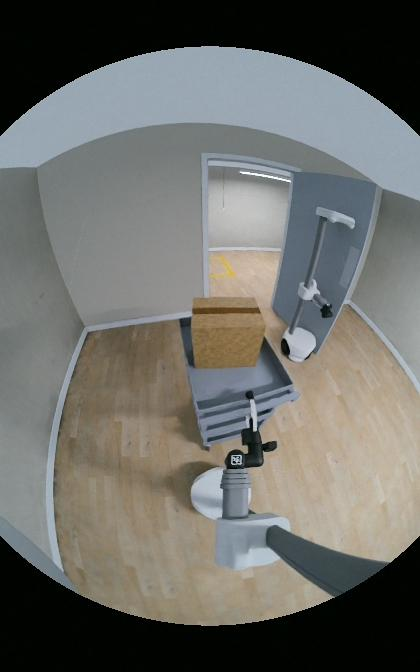

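Request:
move(r2={"joints":{"gripper_m":0.12}}, blocking=false)

Request:
wait(seconds=1.3)

Request:
move(r2={"base":{"translate_m":-0.035,"strafe_m":0.1},"pace":"slow","contact_limits":{"strafe_m":0.2}}, blocking=false)

Request:
wait(seconds=2.5)

Request:
move(r2={"joints":{"gripper_m":0.02}}, blocking=false)

Request:
wait(seconds=1.5)

Request:
move(r2={"base":{"translate_m":-0.05,"strafe_m":0.15},"pace":"slow","contact_limits":{"strafe_m":0.4}}, blocking=false)

Request:
wait(seconds=3, cameras=["r2_head_camera","r2_wrist_camera","r2_head_left_camera"])

Scene clock: 213.80 s.
move: r2 moving
r1: as last shown
r1.lidar_m: 4.93 2.80 0.25 - 0.25 0.25 0.45 1.31 1.25 0.91 0.86 1.14
r1.motor_effort: lift_m=+20(20) arm_m=+4(4) wheel_0=-31(32) wheel_1=+32(32) wheel_2=+11(11)
r1.servo_current: wrist_yaw_rad=39(59) wrist_pitch_rad=46(46) wrist_roll_rad=46(65) gripper_m=33(52)
r1.contact_limits: strafe_m 1
r1.wrist_depth_mm: - 134 134 - 370 229 179 / - 114 134 - 375 232 180 / - 116 147 - 375 245 182 / 110 135 192 - 377 235 182 / 209 - - - 377 236 183 / 225 - 193 - 191 236 182 / 221 1537 1537 143 353 211 183
r2.base_odometry: x=-2.110 y=-1.402 heading=-3.112
r2.turned_by_wheels: +0.000
r2.turned_by_imu: +0.000
r2.base_tilt: forward=-0.6 right=+0.1
r2.lidar_m: 0.33 0.33 1.78 1.57 1.58 1.90 3.55 3.68 3.61 3.16 3.17 0.42
r2.base_status: not commanded
r2.joint_positions: lift_m=+0.685 arm_m=+0.000 wrist_yaw_rad=+0.001 wrist_pitch_rad=+0.016 wrist_roll_rad=+1.569 gripper_m=+0.040
r2.joint_status: gripper_m moving
r2.measured_speeds: all 0
r2.motor_effort: lift_m=+23(23) arm_m=+4(4) wheel_0=+5(6) wheel_1=+4(5) wheel_2=-6(6)
r2.servo_current: wrist_yaw_rad=52(59) wrist_pitch_rad=85(91) wrist_roll_rad=39(52) gripper_m=98(98)
r2.contact_limits: translate_m 0.35
r2.hand_pose: x=+0.4593 y=-0.0872 z=+0.8582 quat_wxyz=(+0.708, +0.706, +0.006, -0.005) (m; r2's base frame)
r2.wrist_depth_mm: - - 183 250 268 285 298 / - - - 239 248 1499 466 / - - - 229 236 1618 - / 1921 418 421 219 224 - - / 1863 410 418 210 215 798 - / - 410 184 202 204 169 - / - 404 410 - - 750 -
pictures: none

Scene clock: 215.10 s.
earlier move: r2 moving
r1.base_odometry: x=-2.001 y=-0.480 heading=-2.351
r1.turned_by_wheels: +0.000
r1.turned_by_imu: +0.000
r1.base_tilt: forward=-1.6 right=+1.3
r1.lidar_m: 4.91 2.80 0.25 - 0.25 0.25 0.49 1.33 1.24 0.87 0.87 1.10
r1.base_status: not commanded
r1.joint_positions: lift_m=+0.500 arm_m=+0.000 wrist_yaw_rad=+3.195 wrist_pitch_rad=+0.002 wrist_roll_rad=+0.000 gripper_m=+0.056
r1.joint_status: not commanded
r1.measured_speeds: all 0
r1.motor_effort: lift_m=+20(20) arm_m=+4(4) wheel_0=-32(32) wheel_1=+32(32) wheel_2=+11(11)
r1.servo_current: wrist_yaw_rad=46(65) wrist_pitch_rad=39(52) wrist_roll_rad=39(65) gripper_m=39(52)
r1.contact_limits: strafe_m 1
r1.hand_pose: x=-0.1218 y=+0.0720 z=+0.6775 quat_wxyz=(-0.027, -0.001, +0.000, +1.000) (m; r1's base frame)
r1.wrist_depth_mm: - 134 134 - 368 230 178 / - 114 134 - 375 231 180 / - 116 147 - 377 245 181 / 109 135 192 - 382 235 182 / 210 - - - 379 235 182 / 225 - 194 - 191 234 183 / 223 1464 1499 143 351 211 182
r2.base_odometry: x=-2.110 y=-1.402 heading=-3.112
r2.turned_by_wheels: +0.000
r2.turned_by_imu: +0.000
r2.base_tilt: forward=-0.7 right=+0.1
r2.lidar_m: 0.37 0.37 1.79 1.58 1.59 1.90 3.54 3.70 3.58 3.16 3.17 0.47
r2.base_status: not commanded
r2.joint_positions: lift_m=+0.685 arm_m=+0.000 wrist_yaw_rad=+0.001 wrist_pitch_rad=+0.009 wrist_roll_rad=+1.569 gripper_m=+0.120
r2.joint_status: gripper_m moving
r2.measured_speeds: all 0
r2.motor_effort: lift_m=+21(23) arm_m=+4(4) wheel_0=+3(6) wheel_1=+2(5) wheel_2=-6(6)
r2.servo_current: wrist_yaw_rad=59(59) wrist_pitch_rad=46(91) wrist_roll_rad=39(65) gripper_m=72(124)
r2.contact_limits: translate_m 0.35
r2.hand_pose: x=+0.4593 y=-0.0873 z=+0.8604 quat_wxyz=(+0.708, +0.706, +0.003, -0.003) (m; r2's base frame)
r2.wrist_depth_mm: - - 1281 251 322 325 325 / - - - 237 306 1576 1182 / - - - 226 291 1708 - / - - - 216 273 820 - / - 473 469 206 262 854 - / - 188 200 194 213 - - / - - 455 - 242 768 -
wait: 1.30 s; no rest
pictures: none

Scene clock: 215.60 s.
earlier move: r2 done
move: r2 moving
r1: as last shown
r1.lidar_m: 4.94 2.82 0.25 - 0.25 0.25 0.46 1.31 1.26 0.86 0.85 1.11
r1.servo_current: wrist_yaw_rad=46(65) wrist_pitch_rad=46(46) wrist_roll_rad=33(65) gripper_m=39(46)
r1.contact_limits: strafe_m 1
r1.wrist_depth_mm: - 133 133 - 370 230 178 / - 114 133 - 375 232 180 / - 116 147 - 377 246 181 / 109 135 192 - 377 235 182 / 210 - - - 384 236 183 / 226 - 193 - 191 235 183 / 222 1499 1537 143 353 211 182
r2.base_odometry: x=-2.106 y=-1.414 heading=-3.112
r2.turned_by_wheels: +0.000
r2.turned_by_imu: +0.001
r2.base_tilt: forward=-0.7 right=+0.1
r2.lidar_m: 0.37 0.36 1.77 1.57 1.55 1.88 3.53 3.71 3.65 3.19 3.19 0.47
r2.base_status: translate_m moving; strafe_m moving
r2.joint_positions: lift_m=+0.685 arm_m=+0.000 wrist_yaw_rad=+0.001 wrist_pitch_rad=+0.009 wrist_roll_rad=+1.569 gripper_m=+0.120
r2.joint_status: all done
r2.measured_speeds: translate_m=-0.016 strafe_m=+0.046 rotate_rad=+0.000 lift_m=+0.000 arm_m=+0.000 wrist_yaw_rad=+0.000 wrist_pitch_rad=+0.000 wrist_roll_rad=+0.000
r2.motor_effort: lift_m=+21(21) arm_m=+3(4) wheel_0=-3(10) wheel_1=+8(9) wheel_2=+8(8)
r2.servo_current: wrist_yaw_rad=46(59) wrist_pitch_rad=52(59) wrist_roll_rad=52(59) gripper_m=52(59)
r2.contact_limits: strafe_m 0.2
r2.hand_pose: x=+0.4593 y=-0.0873 z=+0.8604 quat_wxyz=(+0.708, +0.706, +0.003, -0.003) (m; r2's base frame)
r2.wrist_depth_mm: - - - 251 327 329 334 / - - - 238 304 1661 1160 / - - - 226 290 1756 - / - - 477 216 276 798 - / - 473 469 204 263 854 - / - 187 201 193 214 - - / - - 459 - 242 759 -
pictures: none

Scene clock: 217.43 s.
earlier move: r2 done
r1.base_odometry: x=-2.001 y=-0.480 heading=-2.351
r1.turned_by_wheels: +0.000
r1.turned_by_imu: +0.000
r1.base_tilt: forward=-1.6 right=+1.3
r1.lidar_m: 4.94 2.81 0.25 - 0.26 0.25 0.46 1.32 1.26 0.86 0.86 1.08
r1.base_status: not commanded
r1.joint_positions: lift_m=+0.500 arm_m=+0.000 wrist_yaw_rad=+3.195 wrist_pitch_rad=+0.002 wrist_roll_rad=+0.000 gripper_m=+0.056
r1.joint_status: not commanded
r1.measured_speeds: all 0
r1.motor_effort: lift_m=+20(20) arm_m=+4(4) wheel_0=-31(32) wheel_1=+32(33) wheel_2=+11(11)
r1.servo_current: wrist_yaw_rad=59(72) wrist_pitch_rad=46(52) wrist_roll_rad=39(65) gripper_m=39(52)
r1.contact_limits: strafe_m 1
r1.hand_pose: x=-0.1218 y=+0.0720 z=+0.6775 quat_wxyz=(-0.027, -0.001, +0.000, +1.000) (m; r1's base frame)
r1.wrist_depth_mm: - 134 134 - 370 229 178 / - 114 134 - 373 232 179 / - 116 147 - 375 245 181 / 109 135 191 - 384 235 182 / 209 - - - 382 236 183 / 226 - 193 - 191 235 183 / 223 1499 1576 143 353 210 182
r2.base_odometry: x=-2.072 y=-1.501 heading=-3.112
r2.turned_by_wheels: +0.000
r2.turned_by_imu: +0.000
r2.base_tilt: forward=-0.7 right=+0.1
r2.lidar_m: 0.38 2.12 1.69 1.46 1.50 1.74 3.28 3.70 3.71 3.27 3.28 0.48
r2.base_status: done
r2.joint_positions: lift_m=+0.685 arm_m=+0.000 wrist_yaw_rad=+0.001 wrist_pitch_rad=+0.009 wrist_roll_rad=+1.569 gripper_m=+0.120
r2.joint_status: all done
r2.measured_speeds: all 0
r2.motor_effort: lift_m=+21(21) arm_m=+4(4) wheel_0=-5(12) wheel_1=+5(9) wheel_2=+6(8)
r2.servo_current: wrist_yaw_rad=52(59) wrist_pitch_rad=46(59) wrist_roll_rad=46(59) gripper_m=52(59)
r2.contact_limits: strafe_m 0.2
r2.hand_pose: x=+0.4593 y=-0.0873 z=+0.8604 quat_wxyz=(+0.708, +0.706, +0.003, -0.003) (m; r2's base frame)
r2.wrist_depth_mm: - - - 254 320 1576 - / - - - 240 306 1863 - / - - 508 228 293 820 - / - 1983 500 217 276 - - / - 496 492 204 263 - - / - 188 200 195 200 - - / - - 484 - 245 - -
wait: 1.83 of 2.5 s (r2 has come to rest)
pictures: none

Scene clock: 217.93 s.
move: r2 moving
r1: as last shown
r1.lidar_m: 4.93 2.79 0.25 - 0.25 0.25 0.48 1.30 1.28 0.87 0.85 1.11
r1.motor_effort: lift_m=+20(20) arm_m=+4(4) wheel_0=-32(32) wheel_1=+32(32) wheel_2=+11(11)
r1.servo_current: wrist_yaw_rad=52(59) wrist_pitch_rad=46(52) wrist_roll_rad=46(52) gripper_m=33(46)
r1.contact_limits: strafe_m 1
r1.wrist_depth_mm: - 134 133 - 370 229 179 / - 114 134 - 375 232 180 / - 116 147 - 375 245 181 / 109 134 191 - 379 234 182 / 210 - - - 382 235 182 / 226 - 194 - 191 235 183 / 224 1499 1537 143 353 211 182
r2.base_odometry: x=-2.072 y=-1.501 heading=-3.112
r2.turned_by_wheels: +0.000
r2.turned_by_imu: +0.000
r2.base_tilt: forward=-0.7 right=+0.1
r2.lidar_m: 0.40 2.14 1.70 1.47 1.47 1.75 3.31 3.68 3.73 3.28 3.29 0.48
r2.base_status: not commanded
r2.joint_positions: lift_m=+0.685 arm_m=+0.000 wrist_yaw_rad=+0.001 wrist_pitch_rad=+0.009 wrist_roll_rad=+1.569 gripper_m=+0.106
r2.joint_status: gripper_m moving
r2.measured_speeds: all 0
r2.motor_effort: lift_m=+21(21) arm_m=+4(4) wheel_0=-5(5) wheel_1=+5(5) wheel_2=+6(7)
r2.servo_current: wrist_yaw_rad=52(52) wrist_pitch_rad=52(59) wrist_roll_rad=33(59) gripper_m=137(137)
r2.contact_limits: strafe_m 0.2
r2.hand_pose: x=+0.4593 y=-0.0873 z=+0.8604 quat_wxyz=(+0.708, +0.706, +0.003, -0.003) (m; r2's base frame)
r2.wrist_depth_mm: - - - 253 322 1537 - / - - - 240 307 1808 - / - - 508 228 293 809 - / - 1983 504 217 277 - - / - 496 496 205 264 820 - / - 188 197 197 192 - - / - - 484 - 243 - -
pictures: none

Scene clock: 219.30 s.
earlier move: r2 done
r1.base_odometry: x=-2.001 y=-0.480 heading=-2.351
r1.turned_by_wheels: +0.000
r1.turned_by_imu: +0.000
r1.base_tilt: forward=-1.6 right=+1.3
r1.lidar_m: 4.93 2.79 0.25 - 0.25 0.25 0.46 1.31 1.26 0.85 0.86 1.11
r1.base_status: not commanded
r1.joint_positions: lift_m=+0.500 arm_m=+0.000 wrist_yaw_rad=+3.195 wrist_pitch_rad=+0.002 wrist_roll_rad=+0.000 gripper_m=+0.056
r1.joint_status: not commanded
r1.measured_speeds: all 0
r1.motor_effort: lift_m=+20(20) arm_m=+4(4) wheel_0=-32(32) wheel_1=+32(32) wheel_2=+11(11)
r1.servo_current: wrist_yaw_rad=39(59) wrist_pitch_rad=39(52) wrist_roll_rad=39(59) gripper_m=39(46)
r1.contact_limits: strafe_m 1
r1.hand_pose: x=-0.1218 y=+0.0720 z=+0.6775 quat_wxyz=(-0.027, -0.001, +0.000, +1.000) (m; r1's base frame)
r1.wrist_depth_mm: - 133 133 - 368 229 178 / - 114 134 - 375 231 179 / - 116 147 - 377 245 181 / 109 135 191 - 379 234 182 / 209 - - - 379 236 182 / 226 - 194 - 191 236 182 / 223 1537 1537 143 353 211 182
r2.base_odometry: x=-2.072 y=-1.501 heading=-3.112
r2.turned_by_wheels: +0.000
r2.turned_by_imu: +0.000
r2.base_tilt: forward=-0.7 right=+0.1
r2.lidar_m: 0.41 2.12 1.68 1.47 1.49 1.78 3.28 3.69 3.74 3.27 3.28 0.45
r2.base_status: not commanded
r2.joint_positions: lift_m=+0.685 arm_m=+0.000 wrist_yaw_rad=+0.001 wrist_pitch_rad=+0.009 wrist_roll_rad=+1.569 gripper_m=+0.021
r2.joint_status: all done
r2.measured_speeds: all 0
r2.motor_effort: lift_m=+21(21) arm_m=+3(4) wheel_0=-5(6) wheel_1=+5(5) wheel_2=+7(7)
r2.servo_current: wrist_yaw_rad=39(59) wrist_pitch_rad=52(59) wrist_roll_rad=46(59) gripper_m=65(163)
r2.contact_limits: strafe_m 0.2
r2.hand_pose: x=+0.4593 y=-0.0873 z=+0.8604 quat_wxyz=(+0.708, +0.706, +0.003, -0.003) (m; r2's base frame)
r2.wrist_depth_mm: - - - 252 320 1576 - / - - - 238 307 1756 - / - - 508 228 291 831 - / - 1921 500 217 274 - - / - 496 492 207 263 831 - / - 480 196 195 187 - - / - 120 - - - - -
wait: 1.37 of 1.5 s (r2 has come to rest)
pictures: none

Scene clock: 219.80 s.
move: r2 moving
r1: as last shown
r1.lidar_m: 4.92 2.80 0.25 - 0.25 0.25 0.47 1.32 1.24 0.87 0.87 1.10
r1.servo_current: wrist_yaw_rad=46(65) wrist_pitch_rad=39(46) wrist_roll_rad=59(59) gripper_m=39(39)
r1.contact_limits: strafe_m 1
r1.wrist_depth_mm: - 133 133 - 370 229 178 / - 114 133 - 375 232 180 / - 116 147 - 377 245 181 / 109 134 192 - 382 234 182 / 209 - - - 382 235 182 / 225 - 193 - 191 235 182 / 224 1537 1537 143 355 211 182
r2.base_odometry: x=-2.068 y=-1.513 heading=-3.111
r2.turned_by_wheels: +0.000
r2.turned_by_imu: +0.000
r2.base_tilt: forward=-0.6 right=+0.1
r2.lidar_m: 0.39 2.12 1.66 1.44 1.46 1.78 3.28 3.70 3.70 3.29 3.30 0.48
r2.base_status: translate_m moving; strafe_m moving
r2.joint_positions: lift_m=+0.685 arm_m=+0.000 wrist_yaw_rad=+0.001 wrist_pitch_rad=+0.009 wrist_roll_rad=+1.569 gripper_m=+0.021
r2.joint_status: not commanded
r2.measured_speeds: translate_m=-0.016 strafe_m=+0.048 rotate_rad=-0.003 lift_m=+0.000 arm_m=+0.000 wrist_yaw_rad=+0.000 wrist_pitch_rad=+0.000 wrist_roll_rad=+0.000
r2.motor_effort: lift_m=+21(21) arm_m=+4(4) wheel_0=-5(9) wheel_1=+7(8) wheel_2=+5(9)
r2.servo_current: wrist_yaw_rad=33(59) wrist_pitch_rad=52(59) wrist_roll_rad=52(52) gripper_m=72(72)
r2.contact_limits: strafe_m 0.4
r2.hand_pose: x=+0.4593 y=-0.0873 z=+0.8604 quat_wxyz=(+0.708, +0.706, +0.003, -0.003) (m; r2's base frame)
r2.wrist_depth_mm: - - - 257 325 1537 - / - - - 244 315 1808 - / - - 512 231 294 809 - / - 1983 504 272 282 904 - / - 500 500 208 266 831 - / - 492 196 196 186 - - / - 120 - - 245 - -
pictures: none

Scene clock: 222.13 s.
earlier move: r2 done
r1.base_odometry: x=-2.001 y=-0.480 heading=-2.351
r1.turned_by_wheels: +0.000
r1.turned_by_imu: +0.000
r1.base_tilt: forward=-1.6 right=+1.3
r1.lidar_m: 4.93 2.80 0.25 - 0.25 0.25 0.47 1.31 1.25 0.87 0.86 1.24
r1.base_status: not commanded
r1.joint_positions: lift_m=+0.500 arm_m=+0.000 wrist_yaw_rad=+3.195 wrist_pitch_rad=+0.002 wrist_roll_rad=+0.000 gripper_m=+0.056
r1.joint_status: not commanded
r1.measured_speeds: all 0
r1.motor_effort: lift_m=+20(20) arm_m=+4(4) wheel_0=-31(32) wheel_1=+32(33) wheel_2=+11(11)
r1.servo_current: wrist_yaw_rad=59(65) wrist_pitch_rad=33(52) wrist_roll_rad=52(65) gripper_m=39(46)
r1.contact_limits: strafe_m 1
r1.hand_pose: x=-0.1218 y=+0.0720 z=+0.6775 quat_wxyz=(-0.027, -0.001, +0.000, +1.000) (m; r1's base frame)
r1.wrist_depth_mm: - 134 133 - 370 229 178 / - 114 133 - 375 231 180 / - 116 147 - 375 245 181 / 109 135 191 - 382 234 182 / 209 - - - 384 236 182 / 226 - 193 - 191 236 183 / 223 1576 1537 143 355 210 182
r2.base_odometry: x=-2.018 y=-1.649 heading=-3.111
r2.turned_by_wheels: +0.000
r2.turned_by_imu: +0.000
r2.base_tilt: forward=-0.7 right=+0.1
r2.lidar_m: 0.50 2.17 1.49 1.31 1.32 1.62 2.91 3.67 3.89 3.43 3.44 0.49
r2.base_status: done
r2.joint_positions: lift_m=+0.685 arm_m=+0.000 wrist_yaw_rad=-0.004 wrist_pitch_rad=+0.009 wrist_roll_rad=+1.569 gripper_m=+0.021
r2.joint_status: not commanded
r2.measured_speeds: all 0
r2.motor_effort: lift_m=+21(21) arm_m=+4(4) wheel_0=-8(15) wheel_1=+4(8) wheel_2=+7(9)
r2.servo_current: wrist_yaw_rad=52(65) wrist_pitch_rad=52(59) wrist_roll_rad=52(59) gripper_m=72(72)
r2.contact_limits: strafe_m 0.4
r2.hand_pose: x=+0.4589 y=-0.0887 z=+0.8604 quat_wxyz=(+0.708, +0.706, +0.002, -0.005) (m; r2's base frame)
r2.wrist_depth_mm: - - - 241 310 1661 - / - - 517 293 298 809 - / - - 517 227 289 891 - / - - 521 277 278 - - / - 521 521 212 271 - - / - - 189 204 187 271 271 / - - - - - - 1205
wait: 2.33 of 3 s (r2 has come to rest)
pictures: r2_head_camera, r2_head_left_camera, r2_wrist_camera
Images, in order (width x height): r2_head_camera 420x560, r2_head_left_camera 420x672, r2_wrist_camera 616x392.

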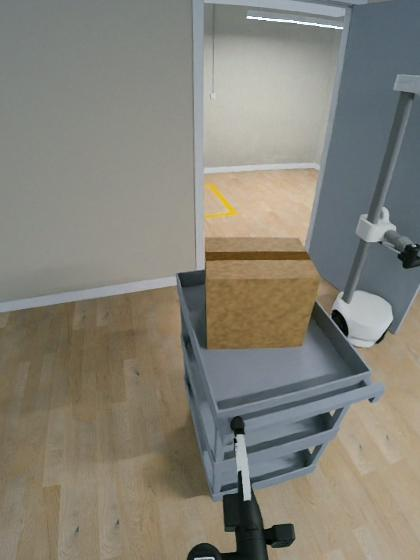

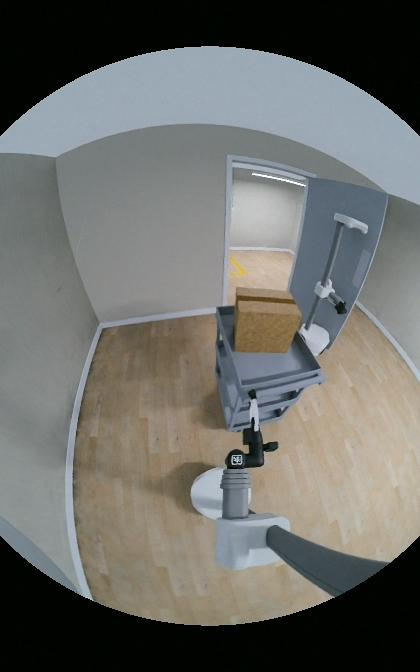

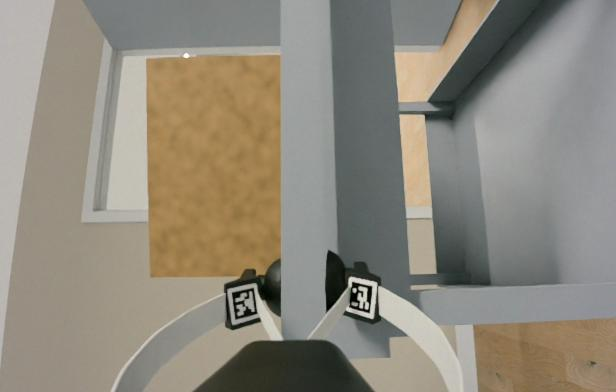

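Request:
move(r2={"base":{"translate_m":0.3,"strafe_m":0.06},"pace":"slow","contact_limits":{"translate_m":0.35}}, blocking=false)

Request:
wait(seconds=4.5, cameras=["r2_head_camera","r2_head_left_camera"])

Scene clock: 230.87 s.
move: r2 moving
r1: as last shown
r1.lidar_m: 4.93 2.79 0.25 - 0.25 0.25 0.49 1.28 1.22 0.91 0.86 1.19
r1.servo_current: wrist_yaw_rad=33(72) wrist_pitch_rad=46(46) wrist_roll_rad=72(72) gripper_m=46(46)
r1.contact_limits: strafe_m 1
r1.wrist_depth_mm: - 133 133 - 370 229 178 / - 114 134 - 375 231 180 / - 116 147 - 377 246 181 / 109 135 191 - 379 235 182 / 209 - - - 384 235 183 / 225 - 194 - 190 235 183 / 224 1499 1499 143 355 211 182
r2.base_odometry: x=-2.030 y=-1.652 heading=-3.111
r2.turned_by_wheels: +0.000
r2.turned_by_imu: +0.001
r2.base_tilt: forward=-0.7 right=+0.1
r2.lidar_m: 0.47 2.15 1.54 1.32 1.32 1.59 2.91 3.67 3.88 3.43 3.44 0.47
r2.base_status: translate_m moving; strafe_m moving
r2.joint_positions: lift_m=+0.685 arm_m=+0.000 wrist_yaw_rad=-0.004 wrist_pitch_rad=+0.009 wrist_roll_rad=+1.569 gripper_m=+0.021
r2.joint_status: not commanded
r2.measured_speeds: translate_m=+0.049 strafe_m=+0.010 rotate_rad=+0.000 lift_m=+0.000 arm_m=+0.000 wrist_yaw_rad=+0.000 wrist_pitch_rad=+0.000 wrist_roll_rad=+0.000
r2.motor_effort: lift_m=+21(21) arm_m=+4(4) wheel_0=+4(12) wheel_1=+8(8) wheel_2=-11(11)
r2.servo_current: wrist_yaw_rad=39(59) wrist_pitch_rad=59(59) wrist_roll_rad=33(52) gripper_m=65(72)
r2.contact_limits: translate_m 0.35
r2.hand_pose: x=+0.4589 y=-0.0887 z=+0.8604 quat_wxyz=(+0.708, +0.706, +0.002, -0.005) (m; r2's base frame)
r2.wrist_depth_mm: - - - 231 298 1618 - / - - 504 224 287 798 - / - - 508 217 278 891 - / - - 512 211 272 - - / - 512 512 205 263 - - / - - 190 198 189 264 264 / - - - - - - 1182
pictures: none

Scene clock: 234.70 s.
earlier move: r2 done
r1.base_odometry: x=-2.001 y=-0.480 heading=-2.351
r1.turned_by_wheels: +0.000
r1.turned_by_imu: +0.000
r1.base_tilt: forward=-1.6 right=+1.3
r1.lidar_m: 4.92 2.79 0.25 - 0.25 0.25 0.47 1.31 1.24 0.82 0.94 3.87
r1.base_status: not commanded
r1.joint_positions: lift_m=+0.500 arm_m=+0.000 wrist_yaw_rad=+3.195 wrist_pitch_rad=+0.002 wrist_roll_rad=+0.000 gripper_m=+0.056
r1.joint_status: not commanded
r1.measured_speeds: all 0
r1.motor_effort: lift_m=+20(20) arm_m=+4(4) wheel_0=-31(32) wheel_1=+32(33) wheel_2=+11(11)
r1.servo_current: wrist_yaw_rad=59(72) wrist_pitch_rad=46(52) wrist_roll_rad=52(72) gripper_m=46(46)
r1.contact_limits: strafe_m 1
r1.hand_pose: x=-0.1218 y=+0.0720 z=+0.6775 quat_wxyz=(-0.027, -0.001, +0.000, +1.000) (m; r1's base frame)
r1.wrist_depth_mm: - 134 133 - 368 229 178 / - 114 134 - 375 232 180 / - 116 147 - 379 246 182 / 109 135 192 - 382 234 182 / 210 - - - 379 236 182 / 226 - 193 - 191 236 183 / 223 1499 1537 143 353 211 182
r2.base_odometry: x=-2.316 y=-1.718 heading=-3.111
r2.turned_by_wheels: +0.001
r2.turned_by_imu: +0.003
r2.base_tilt: forward=-0.7 right=+0.1
r2.lidar_m: 0.40 1.84 1.50 1.33 1.31 1.56 2.99 3.98 3.86 3.42 1.55 0.44
r2.base_status: done
r2.joint_positions: lift_m=+0.685 arm_m=+0.000 wrist_yaw_rad=+0.000 wrist_pitch_rad=+0.008 wrist_roll_rad=+1.569 gripper_m=+0.020
r2.joint_status: not commanded
r2.measured_speeds: all 0
r2.motor_effort: lift_m=+21(21) arm_m=+3(4) wheel_0=+8(12) wheel_1=+6(10) wheel_2=-5(19)
r2.servo_current: wrist_yaw_rad=39(65) wrist_pitch_rad=46(59) wrist_roll_rad=52(65) gripper_m=59(72)
r2.contact_limits: translate_m 0.35
r2.hand_pose: x=+0.4593 y=-0.0874 z=+0.8606 quat_wxyz=(+0.708, +0.706, +0.003, -0.003) (m; r2's base frame)
r2.wrist_depth_mm: - - - 172 231 1661 - / - - 430 175 232 809 - / 1708 442 445 176 236 831 - / - 466 459 178 238 831 - / - 480 480 179 240 - - / - - 195 181 187 - - / - - - - - - 480
wait: 3.83 of 4.5 s (r2 has come to rest)
pictures: r2_head_camera, r2_head_left_camera
Images, in order (width x height): r2_head_camera 420x560, r2_head_left_camera 420x672.

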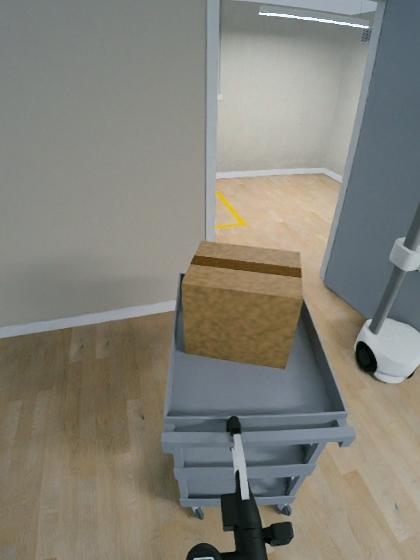

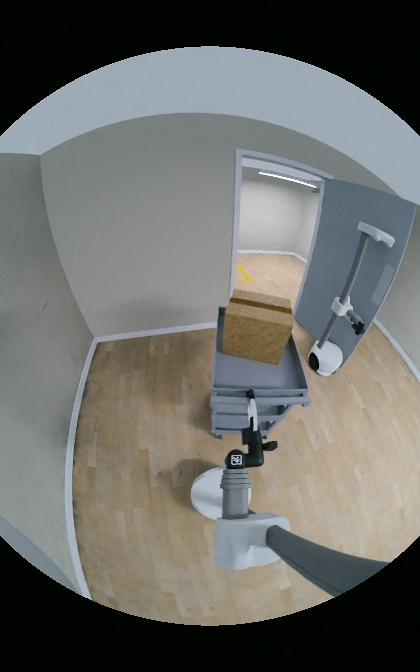

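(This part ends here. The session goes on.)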